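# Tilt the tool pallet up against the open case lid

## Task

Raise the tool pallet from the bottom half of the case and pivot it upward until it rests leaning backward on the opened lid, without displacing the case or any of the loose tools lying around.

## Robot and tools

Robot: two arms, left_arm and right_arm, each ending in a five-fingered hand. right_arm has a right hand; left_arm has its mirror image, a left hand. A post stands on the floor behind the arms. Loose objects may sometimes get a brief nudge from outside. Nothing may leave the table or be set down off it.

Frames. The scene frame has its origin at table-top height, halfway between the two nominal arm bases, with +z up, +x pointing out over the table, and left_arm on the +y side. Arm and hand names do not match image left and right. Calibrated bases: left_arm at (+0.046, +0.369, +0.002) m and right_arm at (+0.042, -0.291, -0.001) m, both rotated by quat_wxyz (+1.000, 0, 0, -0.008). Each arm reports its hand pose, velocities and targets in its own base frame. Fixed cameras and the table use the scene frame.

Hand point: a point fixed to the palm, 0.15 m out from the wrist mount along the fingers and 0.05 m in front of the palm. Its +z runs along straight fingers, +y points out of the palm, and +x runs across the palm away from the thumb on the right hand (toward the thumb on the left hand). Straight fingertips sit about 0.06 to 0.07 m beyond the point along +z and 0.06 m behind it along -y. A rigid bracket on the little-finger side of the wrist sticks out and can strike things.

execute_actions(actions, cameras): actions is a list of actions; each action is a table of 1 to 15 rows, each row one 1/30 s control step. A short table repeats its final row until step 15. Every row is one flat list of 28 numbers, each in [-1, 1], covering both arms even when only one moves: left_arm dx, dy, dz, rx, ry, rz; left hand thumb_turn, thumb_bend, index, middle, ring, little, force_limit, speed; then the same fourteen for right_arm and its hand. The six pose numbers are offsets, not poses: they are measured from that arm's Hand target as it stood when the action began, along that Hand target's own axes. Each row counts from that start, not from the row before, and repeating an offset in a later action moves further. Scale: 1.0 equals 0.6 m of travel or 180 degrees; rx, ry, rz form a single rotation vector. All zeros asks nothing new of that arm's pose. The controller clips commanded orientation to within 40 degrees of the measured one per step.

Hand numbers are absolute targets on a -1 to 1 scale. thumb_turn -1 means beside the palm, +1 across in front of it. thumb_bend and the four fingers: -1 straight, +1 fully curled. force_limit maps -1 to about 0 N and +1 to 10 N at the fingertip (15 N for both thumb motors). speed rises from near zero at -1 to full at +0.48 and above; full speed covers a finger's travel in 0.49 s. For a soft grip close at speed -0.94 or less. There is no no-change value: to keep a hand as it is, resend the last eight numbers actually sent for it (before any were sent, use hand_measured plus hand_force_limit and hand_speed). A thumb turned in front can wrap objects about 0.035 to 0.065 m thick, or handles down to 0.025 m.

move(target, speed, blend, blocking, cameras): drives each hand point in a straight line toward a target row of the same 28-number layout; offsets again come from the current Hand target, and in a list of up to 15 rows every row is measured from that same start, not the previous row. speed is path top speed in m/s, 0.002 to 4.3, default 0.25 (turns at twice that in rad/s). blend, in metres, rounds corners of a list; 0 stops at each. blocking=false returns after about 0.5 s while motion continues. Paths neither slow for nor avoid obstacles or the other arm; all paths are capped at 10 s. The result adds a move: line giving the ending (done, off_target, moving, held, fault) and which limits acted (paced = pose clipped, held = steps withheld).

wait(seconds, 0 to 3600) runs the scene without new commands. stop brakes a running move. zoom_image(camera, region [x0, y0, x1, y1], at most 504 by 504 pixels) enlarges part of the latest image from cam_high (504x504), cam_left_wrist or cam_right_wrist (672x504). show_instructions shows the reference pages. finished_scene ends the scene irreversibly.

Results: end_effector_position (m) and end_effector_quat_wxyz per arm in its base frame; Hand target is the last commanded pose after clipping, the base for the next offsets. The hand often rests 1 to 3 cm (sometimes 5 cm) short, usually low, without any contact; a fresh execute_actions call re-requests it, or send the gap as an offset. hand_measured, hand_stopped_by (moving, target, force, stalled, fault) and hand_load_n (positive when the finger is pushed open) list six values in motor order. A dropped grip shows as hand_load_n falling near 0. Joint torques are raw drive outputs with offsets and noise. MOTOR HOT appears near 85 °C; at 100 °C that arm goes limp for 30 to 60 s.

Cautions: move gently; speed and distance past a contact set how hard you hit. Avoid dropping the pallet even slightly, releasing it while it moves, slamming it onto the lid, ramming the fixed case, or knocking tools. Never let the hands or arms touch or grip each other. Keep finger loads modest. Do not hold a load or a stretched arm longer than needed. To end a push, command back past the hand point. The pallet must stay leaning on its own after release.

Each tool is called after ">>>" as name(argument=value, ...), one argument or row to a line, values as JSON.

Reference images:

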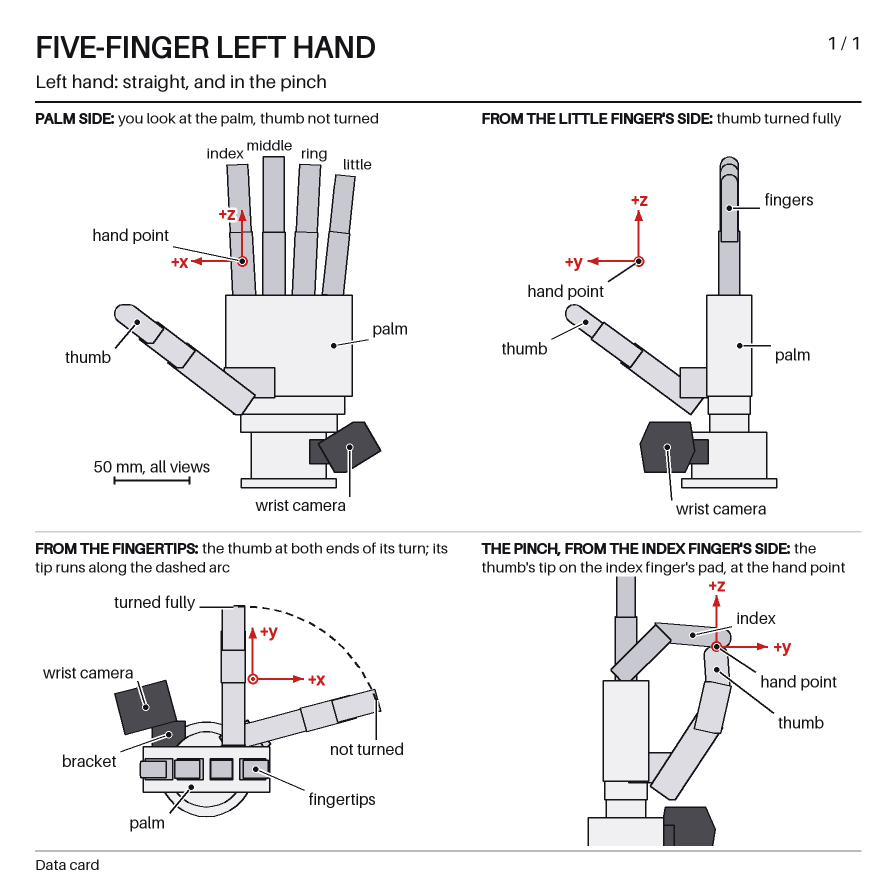

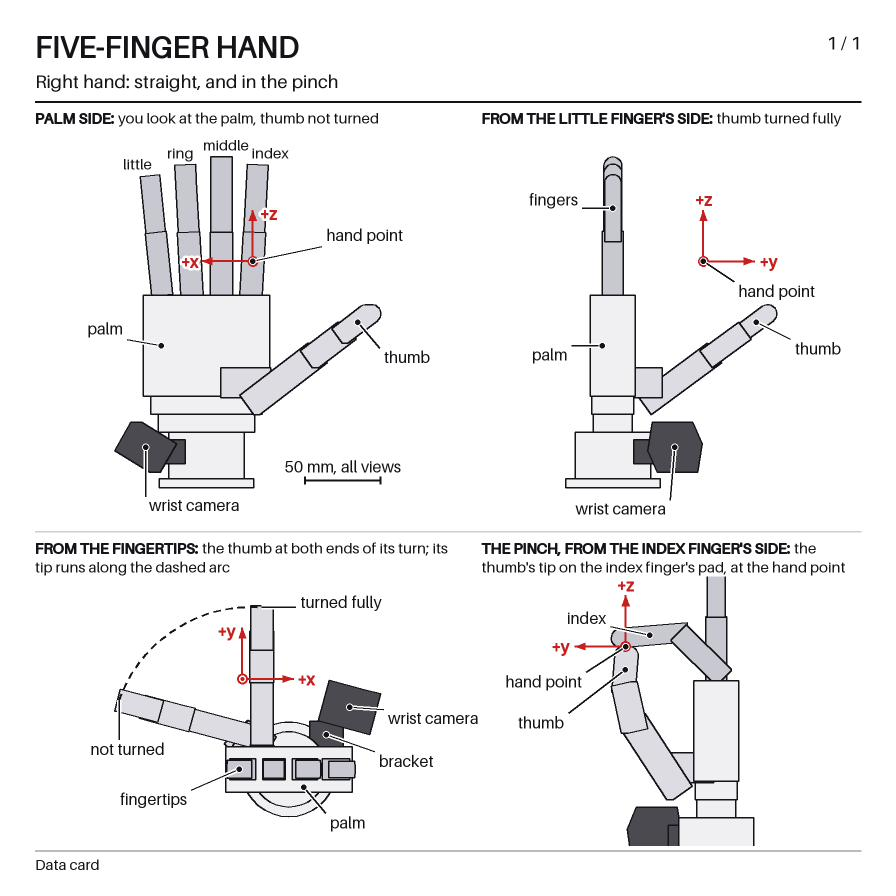

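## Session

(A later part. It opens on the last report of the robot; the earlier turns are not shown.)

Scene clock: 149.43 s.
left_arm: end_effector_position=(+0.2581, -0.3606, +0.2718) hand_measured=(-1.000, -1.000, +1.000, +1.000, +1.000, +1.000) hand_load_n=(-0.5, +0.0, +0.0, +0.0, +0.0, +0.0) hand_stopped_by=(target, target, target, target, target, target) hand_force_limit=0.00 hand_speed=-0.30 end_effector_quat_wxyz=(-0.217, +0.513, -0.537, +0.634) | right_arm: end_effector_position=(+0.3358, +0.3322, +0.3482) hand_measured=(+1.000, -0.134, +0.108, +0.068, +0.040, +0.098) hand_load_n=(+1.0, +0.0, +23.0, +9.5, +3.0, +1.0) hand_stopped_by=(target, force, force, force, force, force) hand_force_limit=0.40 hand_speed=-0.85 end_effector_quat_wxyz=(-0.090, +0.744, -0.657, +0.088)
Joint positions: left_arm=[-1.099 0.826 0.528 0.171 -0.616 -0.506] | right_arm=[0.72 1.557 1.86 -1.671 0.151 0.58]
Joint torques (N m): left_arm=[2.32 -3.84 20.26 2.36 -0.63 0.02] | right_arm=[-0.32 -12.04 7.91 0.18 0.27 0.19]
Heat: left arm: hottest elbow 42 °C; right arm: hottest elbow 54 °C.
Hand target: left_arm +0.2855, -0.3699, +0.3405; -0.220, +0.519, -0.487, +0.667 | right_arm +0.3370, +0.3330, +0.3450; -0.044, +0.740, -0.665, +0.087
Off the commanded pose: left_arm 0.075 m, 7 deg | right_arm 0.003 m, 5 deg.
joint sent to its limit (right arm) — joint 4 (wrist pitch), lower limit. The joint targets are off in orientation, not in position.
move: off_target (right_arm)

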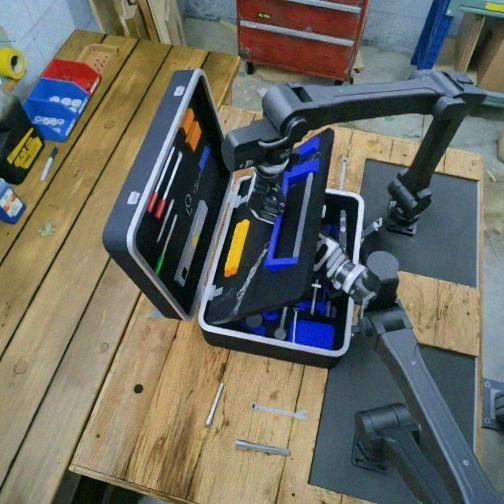

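>>> move(
  target=[0,0,0,0,0,0,-1,-1,1,1,1,1,0,-0.3,0,0.0088,0.0236,0,0,0,1,0.3,0.3,0.3,0.3,0.3,0.4,-0.85],
  speed=0.03,
  cameras=["cam_high","cam_right_wrist"],
)

Scene clock: 151.90 s.
left_arm: end_effector_position=(+0.2579, -0.3604, +0.2699) hand_measured=(-1.000, -1.000, +1.000, +1.000, +1.000, +1.000) hand_load_n=(-0.5, +0.0, +0.0, +0.0, +0.0, +0.0) hand_stopped_by=(target, target, target, target, target, target) hand_force_limit=0.00 hand_speed=-0.30 end_effector_quat_wxyz=(-0.217, +0.514, -0.539, +0.631) | right_arm: end_effector_position=(+0.3360, +0.3321, +0.3463) hand_measured=(+1.000, -0.134, +0.108, +0.068, +0.040, +0.098) hand_load_n=(+0.0, +0.0, +19.5, +8.0, +2.0, +0.5) hand_stopped_by=(target, force, force, force, force, force) hand_force_limit=0.40 hand_speed=-0.85 end_effector_quat_wxyz=(-0.088, +0.739, -0.662, +0.089)
Joint positions: left_arm=[-1.099 0.827 0.528 0.165 -0.616 -0.509] | right_arm=[0.72 1.557 1.855 -1.671 0.154 0.593]
Joint torques (N m): left_arm=[2.84 -4.07 20.18 2.66 -0.67 0.03] | right_arm=[-0.09 -11.34 6.27 0.18 0.32 0.12]
Heat: left arm: hottest elbow 42 °C; right arm: hottest elbow 53 °C.
Hand target: left_arm +0.2855, -0.3699, +0.3405; -0.220, +0.519, -0.487, +0.667 | right_arm +0.3344, +0.3316, +0.3302; -0.044, +0.740, -0.665, +0.087
Off the commanded pose: left_arm 0.076 m, 7 deg | right_arm 0.016 m, 5 deg.
joint sent to its limit (right arm) — joint 4 (wrist pitch), lower limit. The joint targets still meet the commanded pose.
move: off_target (right_arm)
cam_right_wrist: T_world_to_cam=[[-0.9094, -0.3409, -0.23829, 0.50174], [-0.41222, 0.81507, 0.40711, -0.27015], [0.05544, 0.46845, -0.88175, 0.24982]] pos_world=[0.33107, 0.2742, 0.44982]

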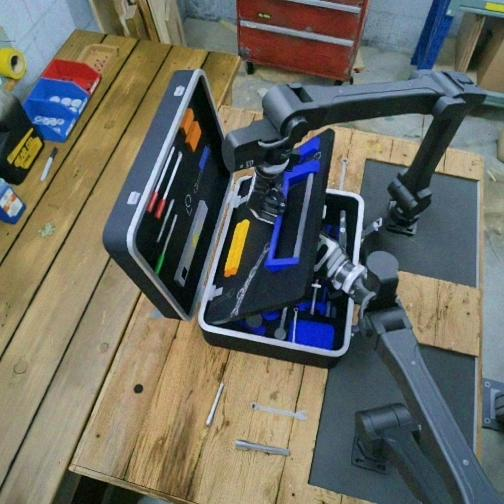

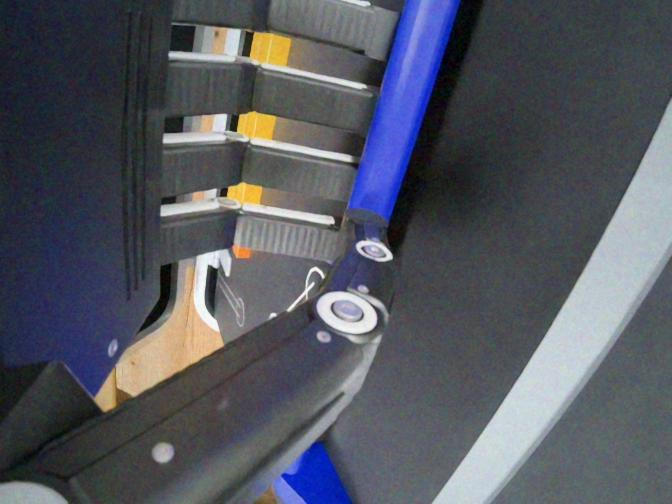

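>>> move(
  target=[
    [0,0,0,0,0,0,-1,-1,1,1,1,1,0,-0.3,0,0.003,0.02,0,0,0,1,-0.6,0.3,0.3,0.3,0.3,0.4,-0.6],
    [0,0,0,0,0,0,-1,-1,1,1,1,1,0,-0.3,0,0.003,0.02,0,0,0,1,-0.6,-0.1,-0.1,-0.1,-0.1,0.4,-0.8],
  ],
  speed=0.03,
  cameras=["cam_high","cam_right_wrist"],
)

Scene clock: 154.37 s.
left_arm: end_effector_position=(+0.2578, -0.3604, +0.2679) hand_measured=(-1.000, -1.000, +1.000, +1.000, +1.000, +1.000) hand_load_n=(-0.5, +0.0, +0.0, +0.0, +0.0, +0.0) hand_stopped_by=(target, target, target, target, target, target) hand_force_limit=0.00 hand_speed=-0.30 end_effector_quat_wxyz=(-0.217, +0.514, -0.541, +0.629) | right_arm: end_effector_position=(+0.3364, +0.3301, +0.3305) hand_measured=(+1.000, -0.600, -0.100, -0.100, -0.100, -0.100) hand_load_n=(+0.0, +0.0, +0.0, -3.0, +0.0, +0.0) hand_stopped_by=(target, target, target, target, target, target) hand_force_limit=0.40 hand_speed=-0.80 end_effector_quat_wxyz=(-0.068, +0.738, -0.665, +0.091)
Joint positions: left_arm=[-1.099 0.829 0.528 0.161 -0.616 -0.51] | right_arm=[0.72 1.571 1.831 -1.673 0.164 0.603]
Joint torques (N m): left_arm=[2.55 -4.25 20.12 2.73 -0.7 0.06] | right_arm=[-0.15 -11.63 6.9 0.18 0.07 0.06]
Heat: left arm: hottest elbow 43 °C; right arm: hottest elbow 53 °C.
Hand target: left_arm +0.2855, -0.3699, +0.3405; -0.220, +0.519, -0.487, +0.667 | right_arm +0.3349, +0.3308, +0.3182; -0.044, +0.740, -0.665, +0.087
Off the commanded pose: left_arm 0.078 m, 8 deg | right_arm 0.012 m, 3 deg.
joint sent to its limit (right arm) — joint 4 (wrist pitch), lower limit. The joint targets still meet the commanded pose.
move: off_target (right_arm); target 2's new numbers were sent with right_arm's hand 0.012 m and 3 deg from that target
cam_right_wrist: T_world_to_cam=[[-0.91836, -0.33774, -0.20629, 0.48898], [-0.39377, 0.832, 0.3908, -0.26839], [0.03964, 0.44012, -0.89706, 0.25649]] pos_world=[0.33321, 0.27556, 0.43585]

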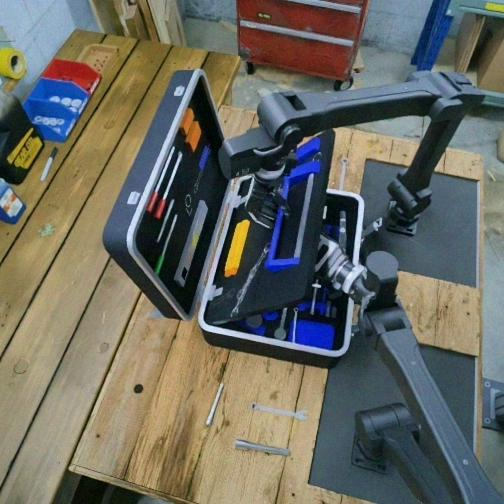

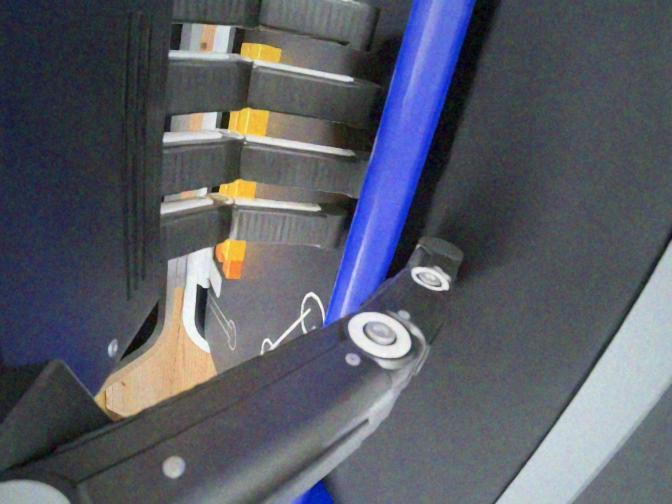

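>>> move(
  target=[
    [0,0,0,0,0,0,-1,-1,1,1,1,1,0,-0.3,0,-0.0633,0,0,0,0,1,-0.6,-0.1,-0.1,-0.1,-0.1,0.4,-0.8],
    [0,0,0,0,0,0,-1,-1,1,1,1,1,0,-0.3,0.0213,-0.0995,-0.2007,0.16,0,0,1,-0.6,-0.1,-0.1,-0.1,-0.1,0.4,-0.8],
  ],
  speed=0.1,
  blend=0.005,
  cameras=["all"],
)

Scene clock: 158.27 s.
left_arm: end_effector_position=(+0.2650, -0.3587, +0.2761) hand_measured=(-1.000, -1.000, +1.000, +1.000, +1.000, +1.000) hand_load_n=(-0.5, +0.0, +0.0, +0.0, +0.5, +0.0) hand_stopped_by=(target, target, target, target, target, target) hand_force_limit=0.00 hand_speed=-0.30 end_effector_quat_wxyz=(-0.221, +0.519, -0.532, +0.632) | right_arm: end_effector_position=(+0.3711, +0.3240, +0.4206) hand_measured=(+1.000, -0.600, -0.100, -0.100, -0.100, -0.100) hand_load_n=(+0.0, +0.0, +0.0, +0.0, +0.0, +0.0) hand_stopped_by=(target, target, target, target, target, target) hand_force_limit=0.40 hand_speed=-0.80 end_effector_quat_wxyz=(-0.192, +0.712, -0.629, +0.247)
Joint positions: left_arm=[-1.084 0.832 0.542 0.161 -0.619 -0.51] | right_arm=[0.789 1.493 1.95 -1.574 0.463 0.557]
Joint torques (N m): left_arm=[1.85 -3.66 19.28 2.85 -0.47 0.06] | right_arm=[0.62 -12.92 10.8 1.58 0.47 -0.06]
Heat: left arm: hottest elbow 44 °C; right arm: hottest elbow 52 °C.
Hand target: left_arm +0.2854, -0.3699, +0.3405; -0.220, +0.519, -0.487, +0.667 | right_arm +0.3720, +0.3310, +0.4480; -0.227, +0.706, -0.623, +0.250
Off the commanded pose: left_arm 0.069 m, 7 deg | right_arm 0.028 m, 4 deg.
move: off_target (right_arm)
cam_left_wrist: T_world_to_cam=[[0.1582, 0.0391, 0.98663, -0.29157], [-0.83132, -0.5339, 0.15446, -0.0137], [0.5328, -0.84465, -0.05196, -0.31249]] pos_world=[0.20123, -0.25986, 0.27356]
cam_right_wrist: T_world_to_cam=[[-0.75599, -0.3653, -0.54318, 0.62778], [-0.52845, 0.83028, 0.17711, -0.14436], [0.38629, 0.42093, -0.82073, 0.18408]] pos_world=[0.3272, 0.2717, 0.51764]

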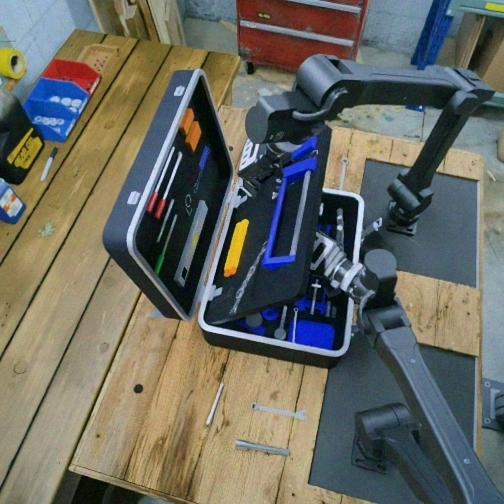

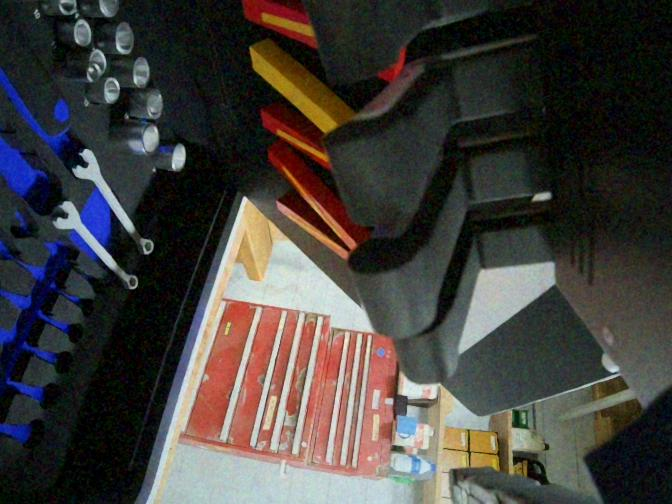

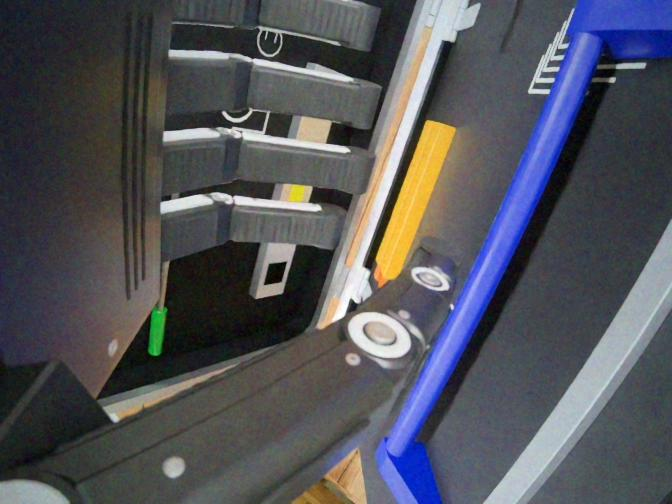

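>>> move(
  target=[
    [0,0,0,0,0,0,-1,-1,1,1,1,1,0,-0.3,0.0037,-0.0223,-0.0722,0.167,-0.0173,0.0141,-1,-1,-0.1,-0.1,-0.1,-0.1,0.4,-0.5],
  ],
  speed=0.1,
  cameras=["cam_high","cam_right_wrist"],
)

>>> zoom_image(
  camera="cam_high",
  region=[180, 60, 400, 340],
)

Scene clock: 162.63 s.
left_arm: end_effector_position=(+0.2650, -0.3587, +0.2761) hand_measured=(-1.000, -1.000, +1.000, +1.000, +1.000, +1.000) hand_load_n=(+0.0, +0.0, +0.0, +0.0, +0.0, +0.0) hand_stopped_by=(target, target, target, target, target, target) hand_force_limit=0.00 hand_speed=-0.30 end_effector_quat_wxyz=(-0.221, +0.519, -0.532, +0.632) | right_arm: end_effector_position=(+0.3590, +0.3282, +0.4844) hand_measured=(-1.000, -1.000, -0.100, -0.100, -0.100, -0.100) hand_load_n=(+0.0, +0.0, +0.0, +0.0, +0.0, +0.0) hand_stopped_by=(target, target, target, target, target, target) hand_force_limit=0.40 hand_speed=-0.50 end_effector_quat_wxyz=(-0.414, +0.618, -0.551, +0.379)
Joint positions: left_arm=[-1.084 0.832 0.542 0.161 -0.619 -0.51] | right_arm=[0.944 1.158 1.55 -0.931 0.766 0.381]
Joint torques (N m): left_arm=[1.79 -3.96 19.18 2.89 -0.46 0.03] | right_arm=[0.56 -8.35 7.94 2.26 0.42 -0.03]
Heat: left arm: hottest elbow 46 °C; right arm: hottest elbow 52 °C.
Hand target: left_arm +0.2854, -0.3699, +0.3405; -0.220, +0.519, -0.487, +0.667 | right_arm +0.3549, +0.3300, +0.4902; -0.424, +0.616, -0.546, +0.379
Off the commanded pose: left_arm 0.069 m, 7 deg | right_arm 0.007 m, 1 deg.
move: done
cam_right_wrist: T_world_to_cam=[[-0.32982, -0.28347, -0.90048, 0.64801], [-0.61532, 0.78795, -0.02267, -0.02375], [0.71596, 0.5466, -0.43431, -0.10746]] pos_world=[0.27606, 0.26115, 0.53631]

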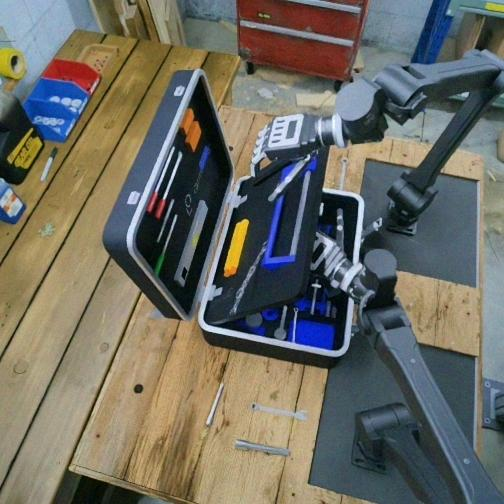

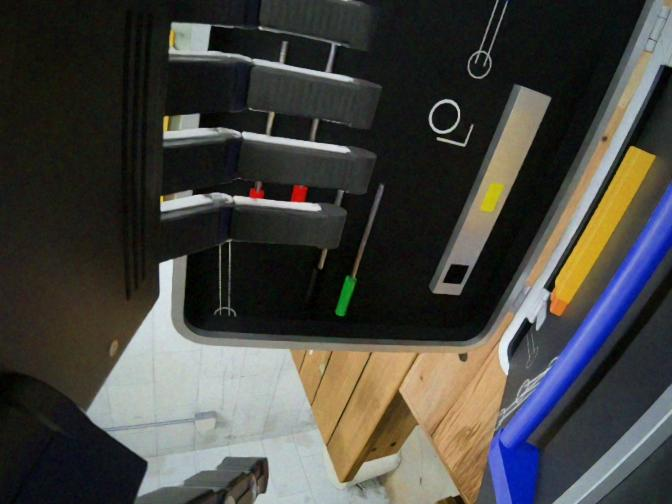

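Scaled by 1.800 from the camera's image (finer frame: 720x720).

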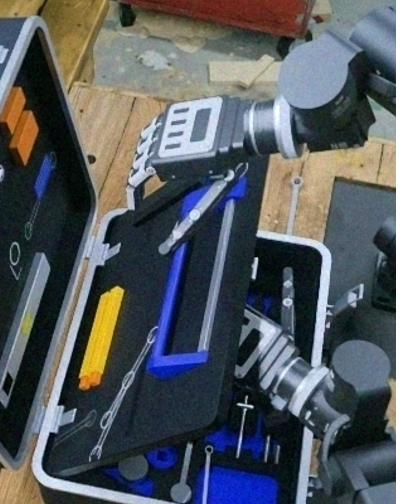

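>>> move(
  target=[
    [-0.0192,-0.0498,0.0872,0.0345,-0.0634,-0.001,-1,-1,1,1,1,1,0,-0.3,0,0,0,0,0,0,-1,-1,-0.1,-0.1,-0.1,-0.1,0.4,-0.5],
  ],
  speed=0.04,
  cameras=["all"],
)

>>> zoom_image(
  camera="cam_high",
  region=[180, 60, 400, 340],
)

Scene clock: 166.57 s.
left_arm: end_effector_position=(+0.3149, -0.3585, +0.2910) hand_measured=(-1.000, -1.000, +1.000, +1.000, +1.000, +1.000) hand_load_n=(-0.5, +0.0, +0.0, +0.0, +0.0, +0.5) hand_stopped_by=(target, target, target, target, target, target) hand_force_limit=0.00 hand_speed=-0.30 end_effector_quat_wxyz=(-0.300, +0.565, -0.481, +0.600) | right_arm: end_effector_position=(+0.3590, +0.3281, +0.4843) hand_measured=(-1.000, -1.000, -0.100, -0.100, -0.100, -0.100) hand_load_n=(+0.0, +0.0, +0.0, +0.0, +0.0, +0.0) hand_stopped_by=(target, target, target, target, target, target) hand_force_limit=0.40 hand_speed=-0.50 end_effector_quat_wxyz=(-0.414, +0.618, -0.551, +0.379)
Joint positions: left_arm=[-1.068 0.966 0.657 0.161 -0.819 -0.51] | right_arm=[0.944 1.158 1.55 -0.931 0.766 0.38]
Joint torques (N m): left_arm=[2.32 -4.6 19.99 3.36 -0.45 0.03] | right_arm=[0.62 -8.41 7.92 2.3 0.42 -0.04]
Heat: left arm: hottest elbow 47 °C; right arm: hottest elbow 51 °C.
Hand target: left_arm +0.3434, -0.3700, +0.3608; -0.294, +0.571, -0.425, +0.638 | right_arm +0.3549, +0.3300, +0.4902; -0.424, +0.616, -0.546, +0.379
Off the commanded pose: left_arm 0.076 m, 8 deg | right_arm 0.007 m, 1 deg.
move: off_target (left_arm)
cam_left_wrist: T_world_to_cam=[[0.13462, 0.04079, 0.99006, -0.30717], [-0.70009, -0.70318, 0.12416, -0.06754], [0.70125, -0.70984, -0.06611, -0.33866]] pos_world=[0.23155, -0.27536, 0.29012]
cam_right_wrist: T_world_to_cam=[[-0.32965, -0.28418, -0.90032, 0.64804], [-0.61553, 0.78777, -0.02328, -0.02324], [0.71586, 0.5465, -0.43461, -0.10719]] pos_world=[0.27606, 0.26105, 0.53631]

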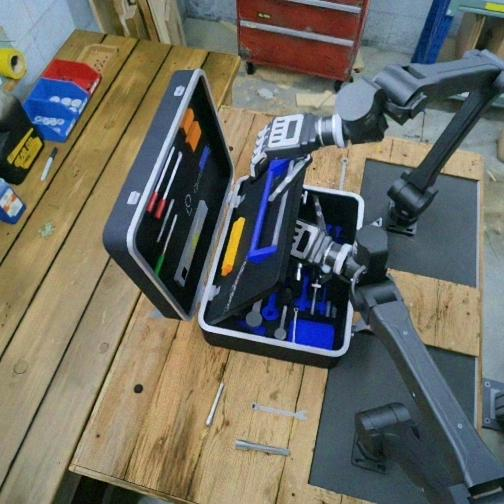

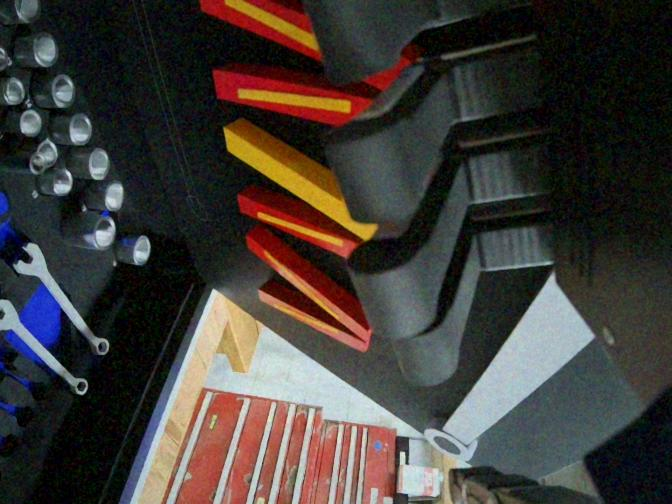

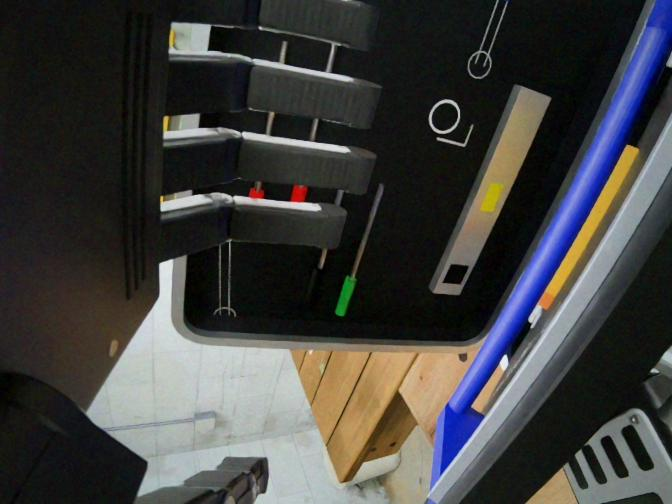

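Scaled by 1.800 from the camera's image (finer frame: 720x720).

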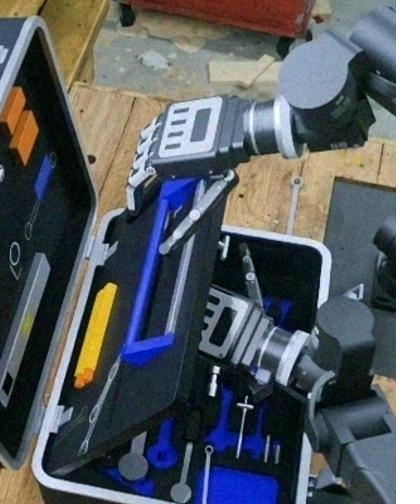

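>>> move(
  target=[
    [-0.0315,-0.0618,0.0745,0,0,0,-1,-1,1,1,1,1,0,-0.3,0,0,0,0,0,0,-1,-1,-0.1,-0.1,-0.1,-0.1,0.4,-0.5],
  ],
  speed=0.04,
  cameras=["cam_high","cam_right_wrist"],
)

>>> zoom_image(
  camera="cam_high",
  region=[180, 60, 400, 340],
)

Scene clock: 169.13 s.
left_arm: end_effector_position=(+0.3667, -0.3454, +0.3286) hand_measured=(-1.000, -1.000, +1.000, +1.000, +1.000, +1.000) hand_load_n=(-0.5, +0.0, +0.0, +0.0, +0.0, +0.0) hand_stopped_by=(target, target, target, target, target, target) hand_force_limit=0.00 hand_speed=-0.30 end_effector_quat_wxyz=(-0.287, +0.569, -0.464, +0.615) | right_arm: end_effector_position=(+0.3599, +0.3284, +0.4849) hand_measured=(-1.000, -1.000, -0.100, -0.100, -0.100, -0.100) hand_load_n=(+0.0, +0.0, +0.0, +3.5, +0.0, +0.0) hand_stopped_by=(target, target, target, target, target, target) hand_force_limit=0.40 hand_speed=-0.50 end_effector_quat_wxyz=(-0.415, +0.616, -0.551, +0.380)
Joint positions: left_arm=[-0.899 0.987 0.744 0.144 -0.649 -0.511] | right_arm=[0.944 1.158 1.549 -0.925 0.77 0.38]
Joint torques (N m): left_arm=[2.73 -4.89 19.41 2.09 -0.34 0.06] | right_arm=[0.62 -8.47 7.99 2.07 0.3 -0.04]
Heat: left arm: hottest elbow 47 °C; right arm: hottest elbow 51 °C.
Hand target: left_arm +0.3945, -0.3456, +0.3836; -0.294, +0.571, -0.425, +0.638 | right_arm +0.3549, +0.3300, +0.4901; -0.424, +0.616, -0.546, +0.379
Off the commanded pose: left_arm 0.062 m, 5 deg | right_arm 0.007 m, 1 deg.
move: off_target (left_arm)
cam_right_wrist: T_world_to_cam=[[-0.3266, -0.28052, -0.90257, 0.6478], [-0.6131, 0.78965, -0.02357, -0.02426], [0.71933, 0.54567, -0.42989, -0.111]] pos_world=[0.27655, 0.26145, 0.5364]

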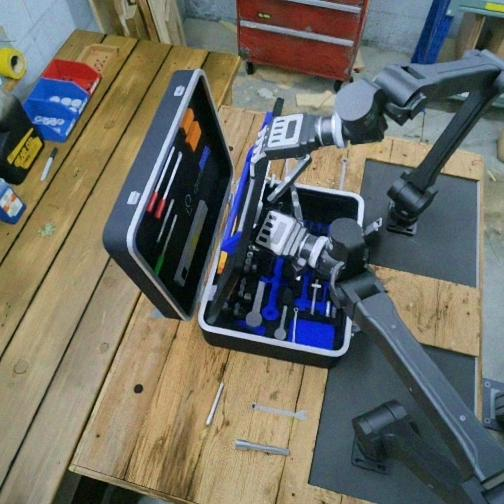

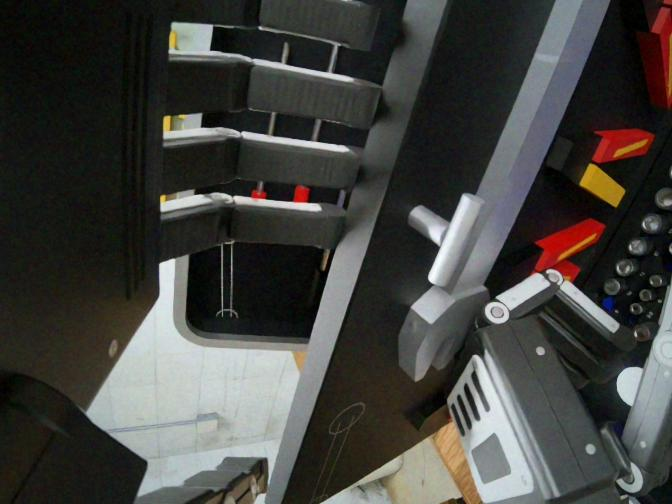

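Scaled by 1.800 from the camera's image (finer frame: 720x720).

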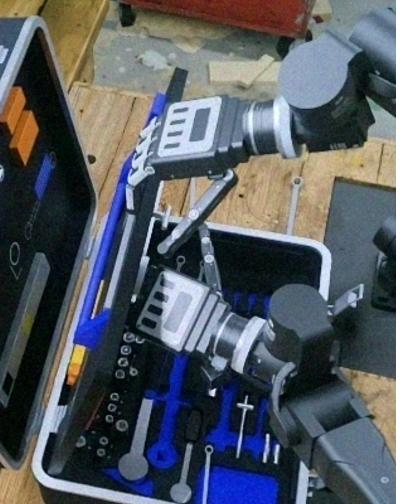

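>>> zoom_image(
  camera="cam_right_wrist",
  region=[240, 0, 500, 280],
)

Scaled by 1.800 from the camera's image (finer frame: 960x720).

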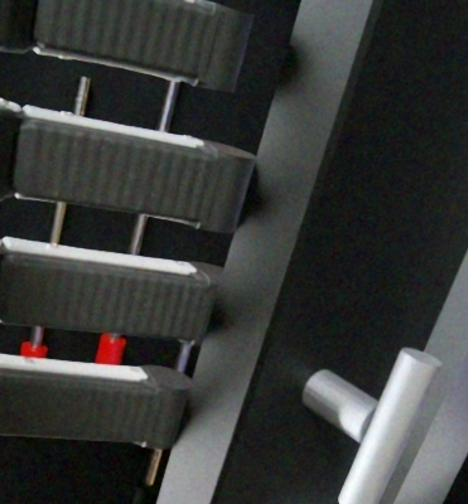

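>>> move(
  target=[
    [0,0,0,0,0,0,-1,-1,1,1,1,1,0,-0.3,0.003,-0.0243,0.0173,0,0,0,-1,-1,-0.1,-0.1,-0.1,-0.1,0.4,-0.5],
    [0,0,0,0,0,0,-1,-1,1,1,1,1,0,-0.3,0.0028,0.0223,0.0352,0,0,0,-1,-1,-0.1,-0.1,-0.1,-0.1,0.4,-0.5],
  ],
  speed=0.05,
  cameras=["cam_high","cam_right_wrist"],
)

>>> zoom_image(
  camera="cam_right_wrist",
  region=[240, 0, 500, 280],
)

Scene clock: 171.77 s.
left_arm: end_effector_position=(+0.3711, -0.3446, +0.3313) hand_measured=(-1.000, -1.000, +1.000, +1.000, +1.000, +1.000) hand_load_n=(-0.5, +0.0, +0.0, +0.0, +0.0, +0.0) hand_stopped_by=(target, target, target, target, target, target) hand_force_limit=0.00 hand_speed=-0.30 end_effector_quat_wxyz=(-0.289, +0.571, -0.461, +0.615) | right_arm: end_effector_position=(+0.3696, +0.3340, +0.4702) hand_measured=(-1.000, -1.000, -0.100, -0.100, -0.100, -0.100) hand_load_n=(+0.0, +0.0, +0.0, +1.5, +0.0, +0.0) hand_stopped_by=(target, target, target, target, target, target) hand_force_limit=0.40 hand_speed=-0.50 end_effector_quat_wxyz=(-0.422, +0.616, -0.547, +0.378)
Joint positions: left_arm=[-0.891 0.994 0.753 0.144 -0.648 -0.511] | right_arm=[0.928 1.158 1.498 -0.848 0.745 0.357]
Joint torques (N m): left_arm=[2.08 -5.42 18.84 2.07 -0.34 0.06] | right_arm=[-0.91 -8.41 7.72 1.99 0.08 -0.05]
Heat: left arm: hottest elbow 48 °C; right arm: hottest elbow 51 °C.
Hand target: left_arm +0.3945, -0.3457, +0.3837; -0.294, +0.571, -0.425, +0.638 | right_arm +0.3700, +0.3300, +0.4702; -0.424, +0.616, -0.545, +0.379
Off the commanded pose: left_arm 0.057 m, 5 deg | right_arm 0.004 m, 0 deg.
move: done
cam_right_wrist: T_world_to_cam=[[-0.31572, -0.27808, -0.90719, 0.63657], [-0.62314, 0.78178, -0.02278, -0.01711], [0.71556, 0.55811, -0.42011, -0.13478]] pos_world=[0.28676, 0.26562, 0.52048]

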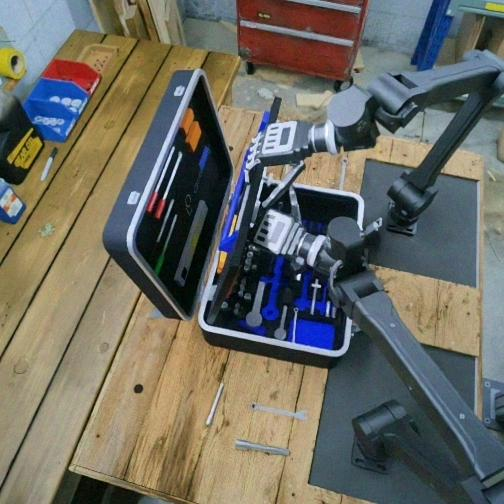

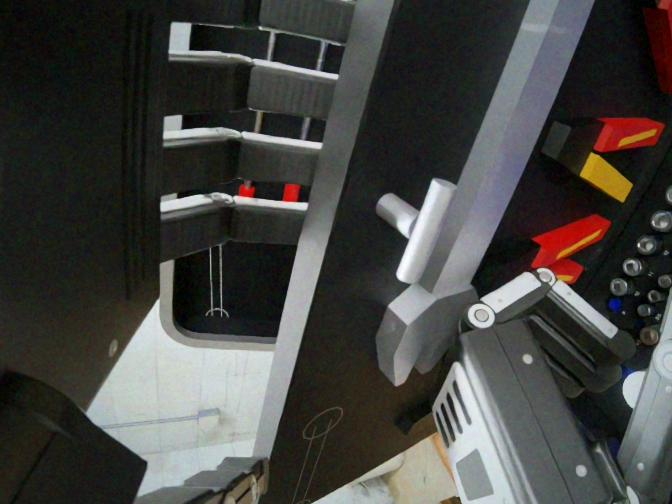

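Scaled by 1.800 from the camera's image (finer frame: 960x720).

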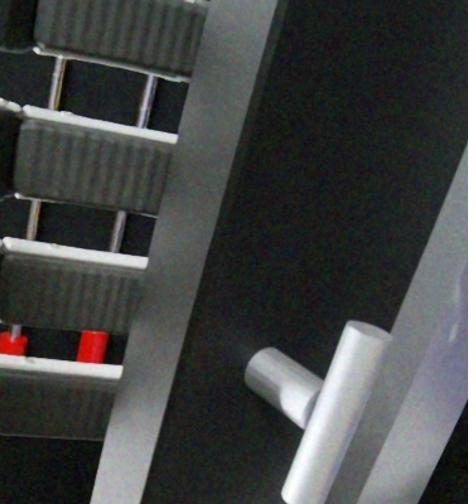

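>>> move(
  target=[
    [0,0,0,0,0,0,-1,-1,1,1,1,1,0,-0.3,0,0,0,0,0,0,0.99,-1,-0.1,-0.1,-0.1,-0.1,-0.75,-0.7],
  ],
  speed=0.05,
  cameras=["cam_right_wrist"],
)

Scene clock: 175.97 s.
left_arm: end_effector_position=(+0.3711, -0.3446, +0.3313) hand_measured=(-1.000, -1.000, +1.000, +1.000, +1.000, +1.000) hand_load_n=(-0.5, +0.0, +0.0, +0.0, +0.0, +0.0) hand_stopped_by=(target, target, target, target, target, target) hand_force_limit=0.00 hand_speed=-0.30 end_effector_quat_wxyz=(-0.289, +0.571, -0.461, +0.615) | right_arm: end_effector_position=(+0.3697, +0.3340, +0.4700) hand_measured=(+0.990, -1.000, -0.100, -0.100, -0.100, -0.100) hand_load_n=(+0.0, +0.0, +0.0, +1.5, +0.0, +0.0) hand_stopped_by=(target, target, target, target, target, target) hand_force_limit=-0.75 hand_speed=-0.70 end_effector_quat_wxyz=(-0.422, +0.616, -0.547, +0.378)
Joint positions: left_arm=[-0.891 0.994 0.753 0.144 -0.648 -0.511] | right_arm=[0.928 1.158 1.498 -0.848 0.745 0.357]
Joint torques (N m): left_arm=[2.2 -5.13 18.82 2.18 -0.32 0.09] | right_arm=[-0.97 -8.47 7.65 2.02 0.09 -0.06]
Heat: left arm: hottest elbow 47 °C; right arm: hottest elbow 50 °C.
Hand target: left_arm +0.3945, -0.3457, +0.3837; -0.294, +0.571, -0.425, +0.638 | right_arm +0.3700, +0.3300, +0.4701; -0.424, +0.616, -0.545, +0.379
Off the commanded pose: left_arm 0.057 m, 5 deg | right_arm 0.004 m, 0 deg.
move: done
cam_right_wrist: T_world_to_cam=[[-0.31566, -0.27846, -0.90709, 0.63652], [-0.62319, 0.78173, -0.02311, -0.01691], [0.71554, 0.558, -0.42029, -0.13469]] pos_world=[0.28676, 0.26562, 0.52038]

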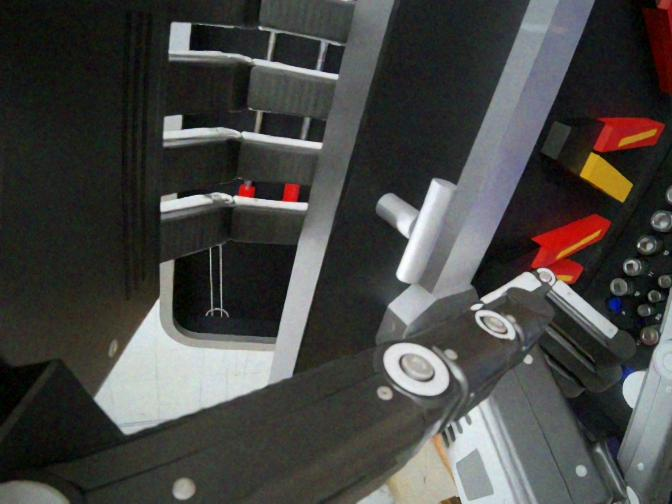

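>>> move(
  target=[
    [0,0,0,0,0,0,-1,-1,1,1,1,1,0,-0.3,0,0,0,0,0,0,0.99,0.3,-0.1,-0.1,-0.1,-0.1,-0.6,-0.75],
  ],
  speed=0.05,
  cameras=["cam_right_wrist"],
)

Scene clock: 178.03 s.
left_arm: end_effector_position=(+0.3712, -0.3446, +0.3311) hand_measured=(-1.000, -1.000, +1.000, +1.000, +1.000, +1.000) hand_load_n=(-0.5, +0.0, +0.0, +0.5, +0.0, +0.0) hand_stopped_by=(target, target, target, target, target, target) hand_force_limit=0.00 hand_speed=-0.30 end_effector_quat_wxyz=(-0.289, +0.571, -0.461, +0.615) | right_arm: end_effector_position=(+0.3695, +0.3338, +0.4704) hand_measured=(+0.990, -0.432, -0.100, -0.100, -0.100, -0.100) hand_load_n=(+0.0, +2.5, +0.5, +4.0, +0.0, +0.0) hand_stopped_by=(target, force, target, target, target, target) hand_force_limit=-0.60 hand_speed=-0.75 end_effector_quat_wxyz=(-0.423, +0.616, -0.547, +0.378)
Joint positions: left_arm=[-0.891 0.994 0.753 0.144 -0.648 -0.511] | right_arm=[0.928 1.157 1.498 -0.848 0.745 0.357]
Joint torques (N m): left_arm=[2.55 -5.54 18.78 2.07 -0.33 0.05] | right_arm=[-0.91 -8.41 7.66 2.02 0.1 -0.06]
Heat: left arm: hottest elbow 47 °C; right arm: hottest elbow 50 °C.
Hand target: left_arm +0.3945, -0.3457, +0.3835; -0.294, +0.571, -0.425, +0.638 | right_arm +0.3700, +0.3300, +0.4701; -0.424, +0.616, -0.546, +0.379
Off the commanded pose: left_arm 0.058 m, 5 deg | right_arm 0.004 m, 0 deg.
move: done
cam_right_wrist: T_world_to_cam=[[-0.31521, -0.27788, -0.90743, 0.63656], [-0.6232, 0.78173, -0.0229, -0.01698], [0.71572, 0.55829, -0.41959, -0.13481]] pos_world=[0.28656, 0.26542, 0.52068]

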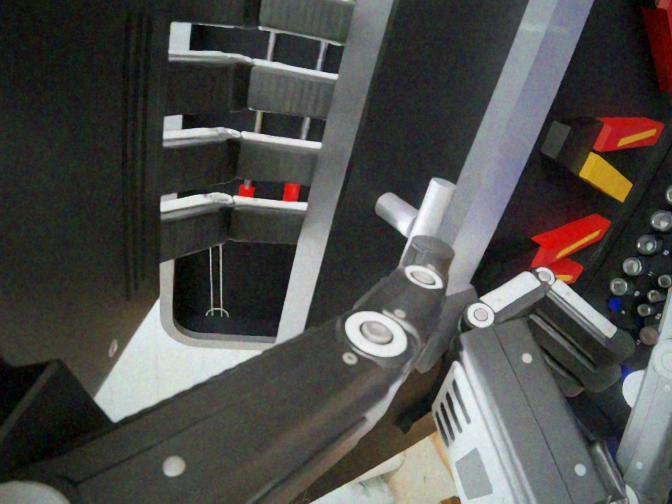

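>>> move(
  target=[
    [0,0,0,0,0,0,-1,-1,1,1,1,1,0,-0.3,0,0,0,0,0,0,0.99,0.32,0.3,0.3,0.3,0.3,-0.2,-0.88],
  ],
  speed=0.05,
  cameras=["cam_right_wrist"],
)

Scene clock: 178.67 s.
left_arm: end_effector_position=(+0.3712, -0.3446, +0.3311) hand_measured=(-1.000, -1.000, +1.000, +1.000, +1.000, +1.000) hand_load_n=(-0.5, +0.0, +0.0, +0.0, +0.0, +0.0) hand_stopped_by=(target, target, target, target, target, target) hand_force_limit=0.00 hand_speed=-0.30 end_effector_quat_wxyz=(-0.289, +0.571, -0.461, +0.615) | right_arm: end_effector_position=(+0.3698, +0.3337, +0.4703) hand_measured=(+0.990, -0.420, -0.080, -0.092, -0.070, -0.024) hand_load_n=(+1.0, +7.0, +4.5, +4.0, +4.0, +6.5) hand_stopped_by=(target, force, force, force, force, force) hand_force_limit=-0.20 hand_speed=-0.88 end_effector_quat_wxyz=(-0.423, +0.617, -0.547, +0.377)
Joint positions: left_arm=[-0.891 0.994 0.753 0.144 -0.648 -0.511] | right_arm=[0.926 1.157 1.498 -0.848 0.742 0.356]
Joint torques (N m): left_arm=[2.43 -5.36 18.81 2.1 -0.32 0.07] | right_arm=[-0.79 -8.41 7.66 1.99 0.19 -0.04]
Heat: left arm: hottest elbow 47 °C; right arm: hottest elbow 50 °C.
Hand target: left_arm +0.3945, -0.3457, +0.3835; -0.294, +0.571, -0.425, +0.638 | right_arm +0.3700, +0.3300, +0.4701; -0.424, +0.616, -0.545, +0.379
Off the commanded pose: left_arm 0.057 m, 5 deg | right_arm 0.004 m, 0 deg.
move: done
cam_right_wrist: T_world_to_cam=[[-0.31564, -0.27824, -0.90716, 0.63666], [-0.62447, 0.78073, -0.02218, -0.01626], [0.71443, 0.55949, -0.42019, -0.13473]] pos_world=[0.28706, 0.26522, 0.52058]

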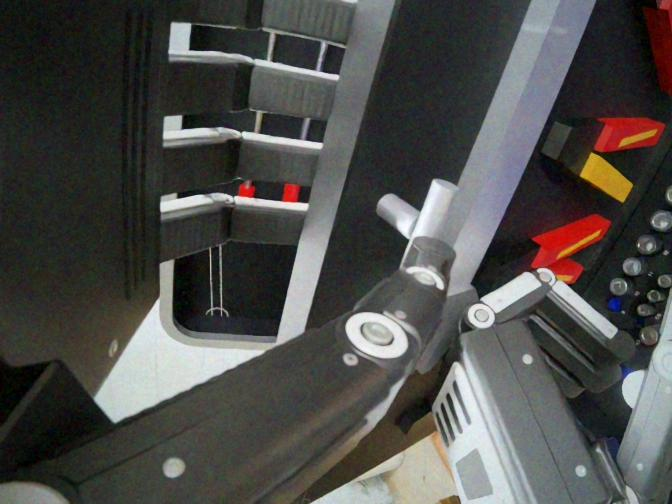

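>>> move(
  target=[
    [-0.0365,0.0803,-0.0372,0,0,0,-1,-1,1,1,1,1,0,-0.3,0,0,0,0,0,0,0.99,0.32,0.3,0.3,0.3,0.3,-0.2,-0.88],
  ],
  speed=0.03,
  cameras=["cam_high","cam_right_wrist"],
)

Scene clock: 187.87 s.
left_arm: end_effector_position=(+0.3724, -0.3430, +0.3336) hand_measured=(-1.000, -1.000, +1.000, +1.000, +1.000, +1.000) hand_load_n=(+0.0, +0.0, +0.0, +0.0, +0.0, +0.5) hand_stopped_by=(target, target, target, target, target, target) hand_force_limit=0.00 hand_speed=-0.30 end_effector_quat_wxyz=(-0.295, +0.572, -0.427, +0.635) | right_arm: end_effector_position=(+0.3684, +0.3326, +0.4699) hand_measured=(+0.990, -0.420, -0.080, -0.092, -0.068, -0.024) hand_load_n=(+1.5, +8.5, +4.0, +2.5, +1.5, +2.0) hand_stopped_by=(target, force, force, force, force, force) hand_force_limit=-0.20 hand_speed=-0.88 end_effector_quat_wxyz=(-0.423, +0.618, -0.546, +0.377)
Joint positions: left_arm=[-0.905 1.003 0.715 0.262 -0.698 -0.512] | right_arm=[0.926 1.152 1.493 -0.848 0.74 0.354]
Joint torques (N m): left_arm=[-0.38 -5.3 10.03 2.82 -0.32 0.03] | right_arm=[-0.79 -7.94 7.99 1.99 0.27 -0.03]
Heat: left arm: hottest elbow 47 °C; right arm: hottest elbow 48 °C.
Hand target: left_arm +0.3712, -0.3446, +0.3311; -0.294, +0.571, -0.425, +0.638 | right_arm +0.3700, +0.3300, +0.4702; -0.424, +0.616, -0.545, +0.379
Off the commanded pose: left_arm 0.003 m, 0 deg | right_arm 0.003 m, 0 deg.
move: done
cam_right_wrist: T_world_to_cam=[[-0.31534, -0.27949, -0.90689, 0.63572], [-0.62645, 0.77914, -0.02229, -0.01487], [0.71282, 0.56109, -0.42078, -0.13287]] pos_world=[0.28586, 0.26382, 0.52028]

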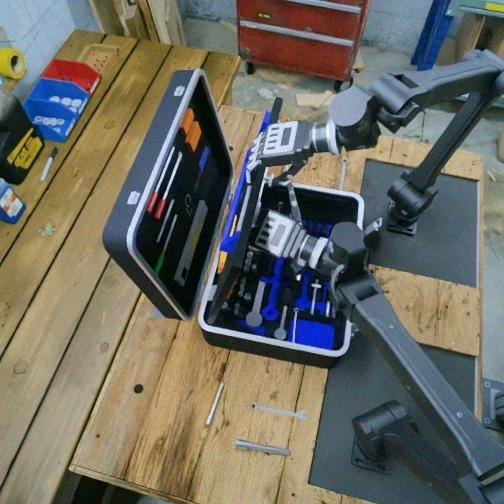

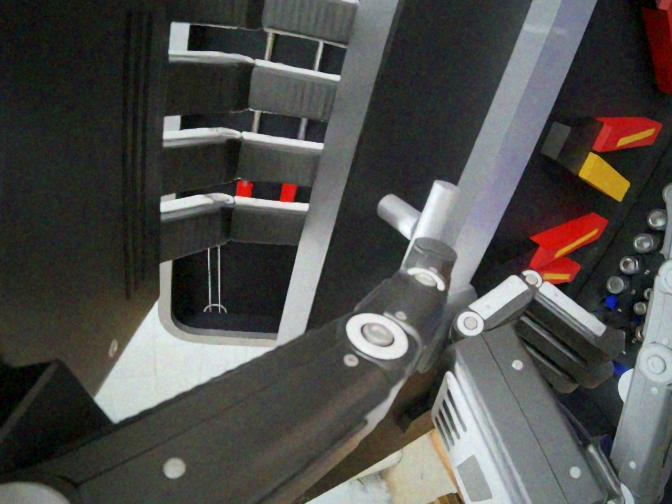

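>>> move(
  target=[
    [0,0,0,0,0,0,-1,-1,1,1,1,1,0,-0.3,0.0045,-0.0493,0.0832,-0.033,0,0,0.99,0.32,0.3,0.3,0.3,0.3,-0.2,-0.88],
  ],
  speed=0.04,
  cameras=["cam_high","cam_right_wrist"],
)

>>> zoom_image(
  camera="cam_high",
  region=[180, 60, 400, 340],
)

Scene clock: 190.23 s.
left_arm: end_effector_position=(+0.3727, -0.3426, +0.3341) hand_measured=(-1.000, -1.000, +1.000, +1.000, +1.000, +1.000) hand_load_n=(-0.5, +0.0, +0.0, +0.0, +0.0, +0.0) hand_stopped_by=(target, target, target, target, target, target) hand_force_limit=0.00 hand_speed=-0.30 end_effector_quat_wxyz=(-0.295, +0.572, -0.426, +0.636) | right_arm: end_effector_position=(+0.4105, +0.3345, +0.4796) hand_measured=(+0.990, -0.420, -0.080, -0.090, -0.068, -0.024) hand_load_n=(+0.0, +8.0, +6.0, +3.0, +1.0, +2.0) hand_stopped_by=(target, force, force, force, force, force) hand_force_limit=-0.20 hand_speed=-0.88 end_effector_quat_wxyz=(-0.401, +0.638, -0.561, +0.344)
Joint positions: left_arm=[-0.905 1.003 0.715 0.265 -0.701 -0.512] | right_arm=[0.812 1.27 1.664 -0.956 0.591 0.349]
Joint torques (N m): left_arm=[-0.15 -5.48 10.09 2.86 -0.21 0.04] | right_arm=[-2.32 -6.24 10.84 1.21 0.28 -0.07]
Heat: left arm: hottest elbow 46 °C; right arm: hottest elbow 48 °C.
Hand target: left_arm +0.3713, -0.3446, +0.3311; -0.294, +0.571, -0.425, +0.638 | right_arm +0.4271, +0.3339, +0.4801; -0.391, +0.637, -0.564, +0.350
Off the commanded pose: left_arm 0.004 m, 0 deg | right_arm 0.017 m, 1 deg.
move: off_target (right_arm)
cam_right_wrist: T_world_to_cam=[[-0.39403, -0.28289, -0.87448, 0.67621], [-0.63772, 0.7693, 0.03848, -0.01103], [0.66185, 0.57284, -0.48353, -0.11279]] pos_world=[0.33406, 0.26439, 0.53722]

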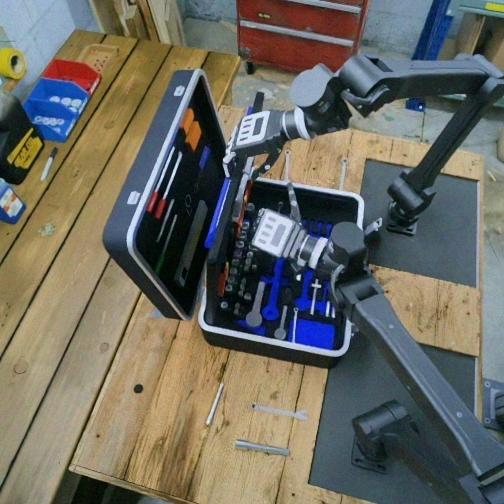

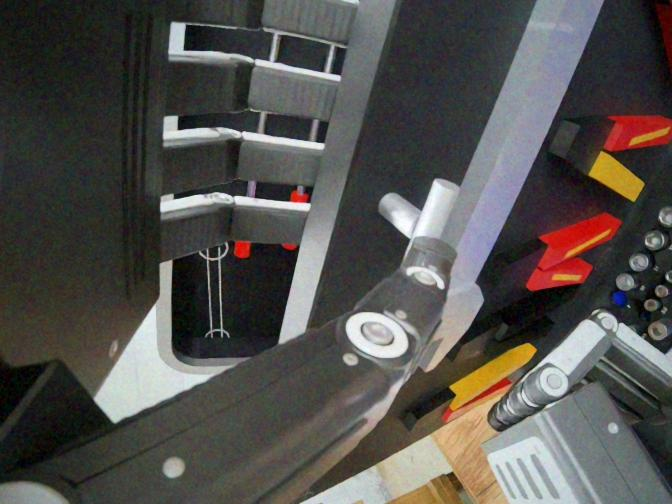

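Scaled by 1.800 from the camera's image (finer frame: 720x720).

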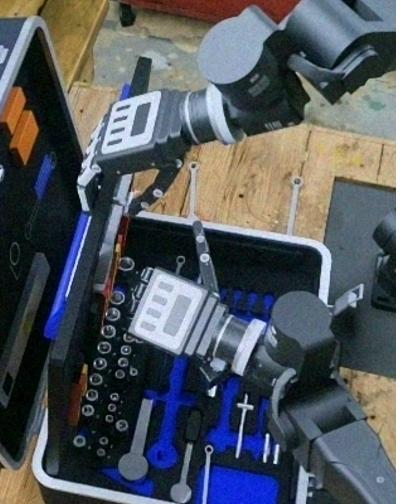

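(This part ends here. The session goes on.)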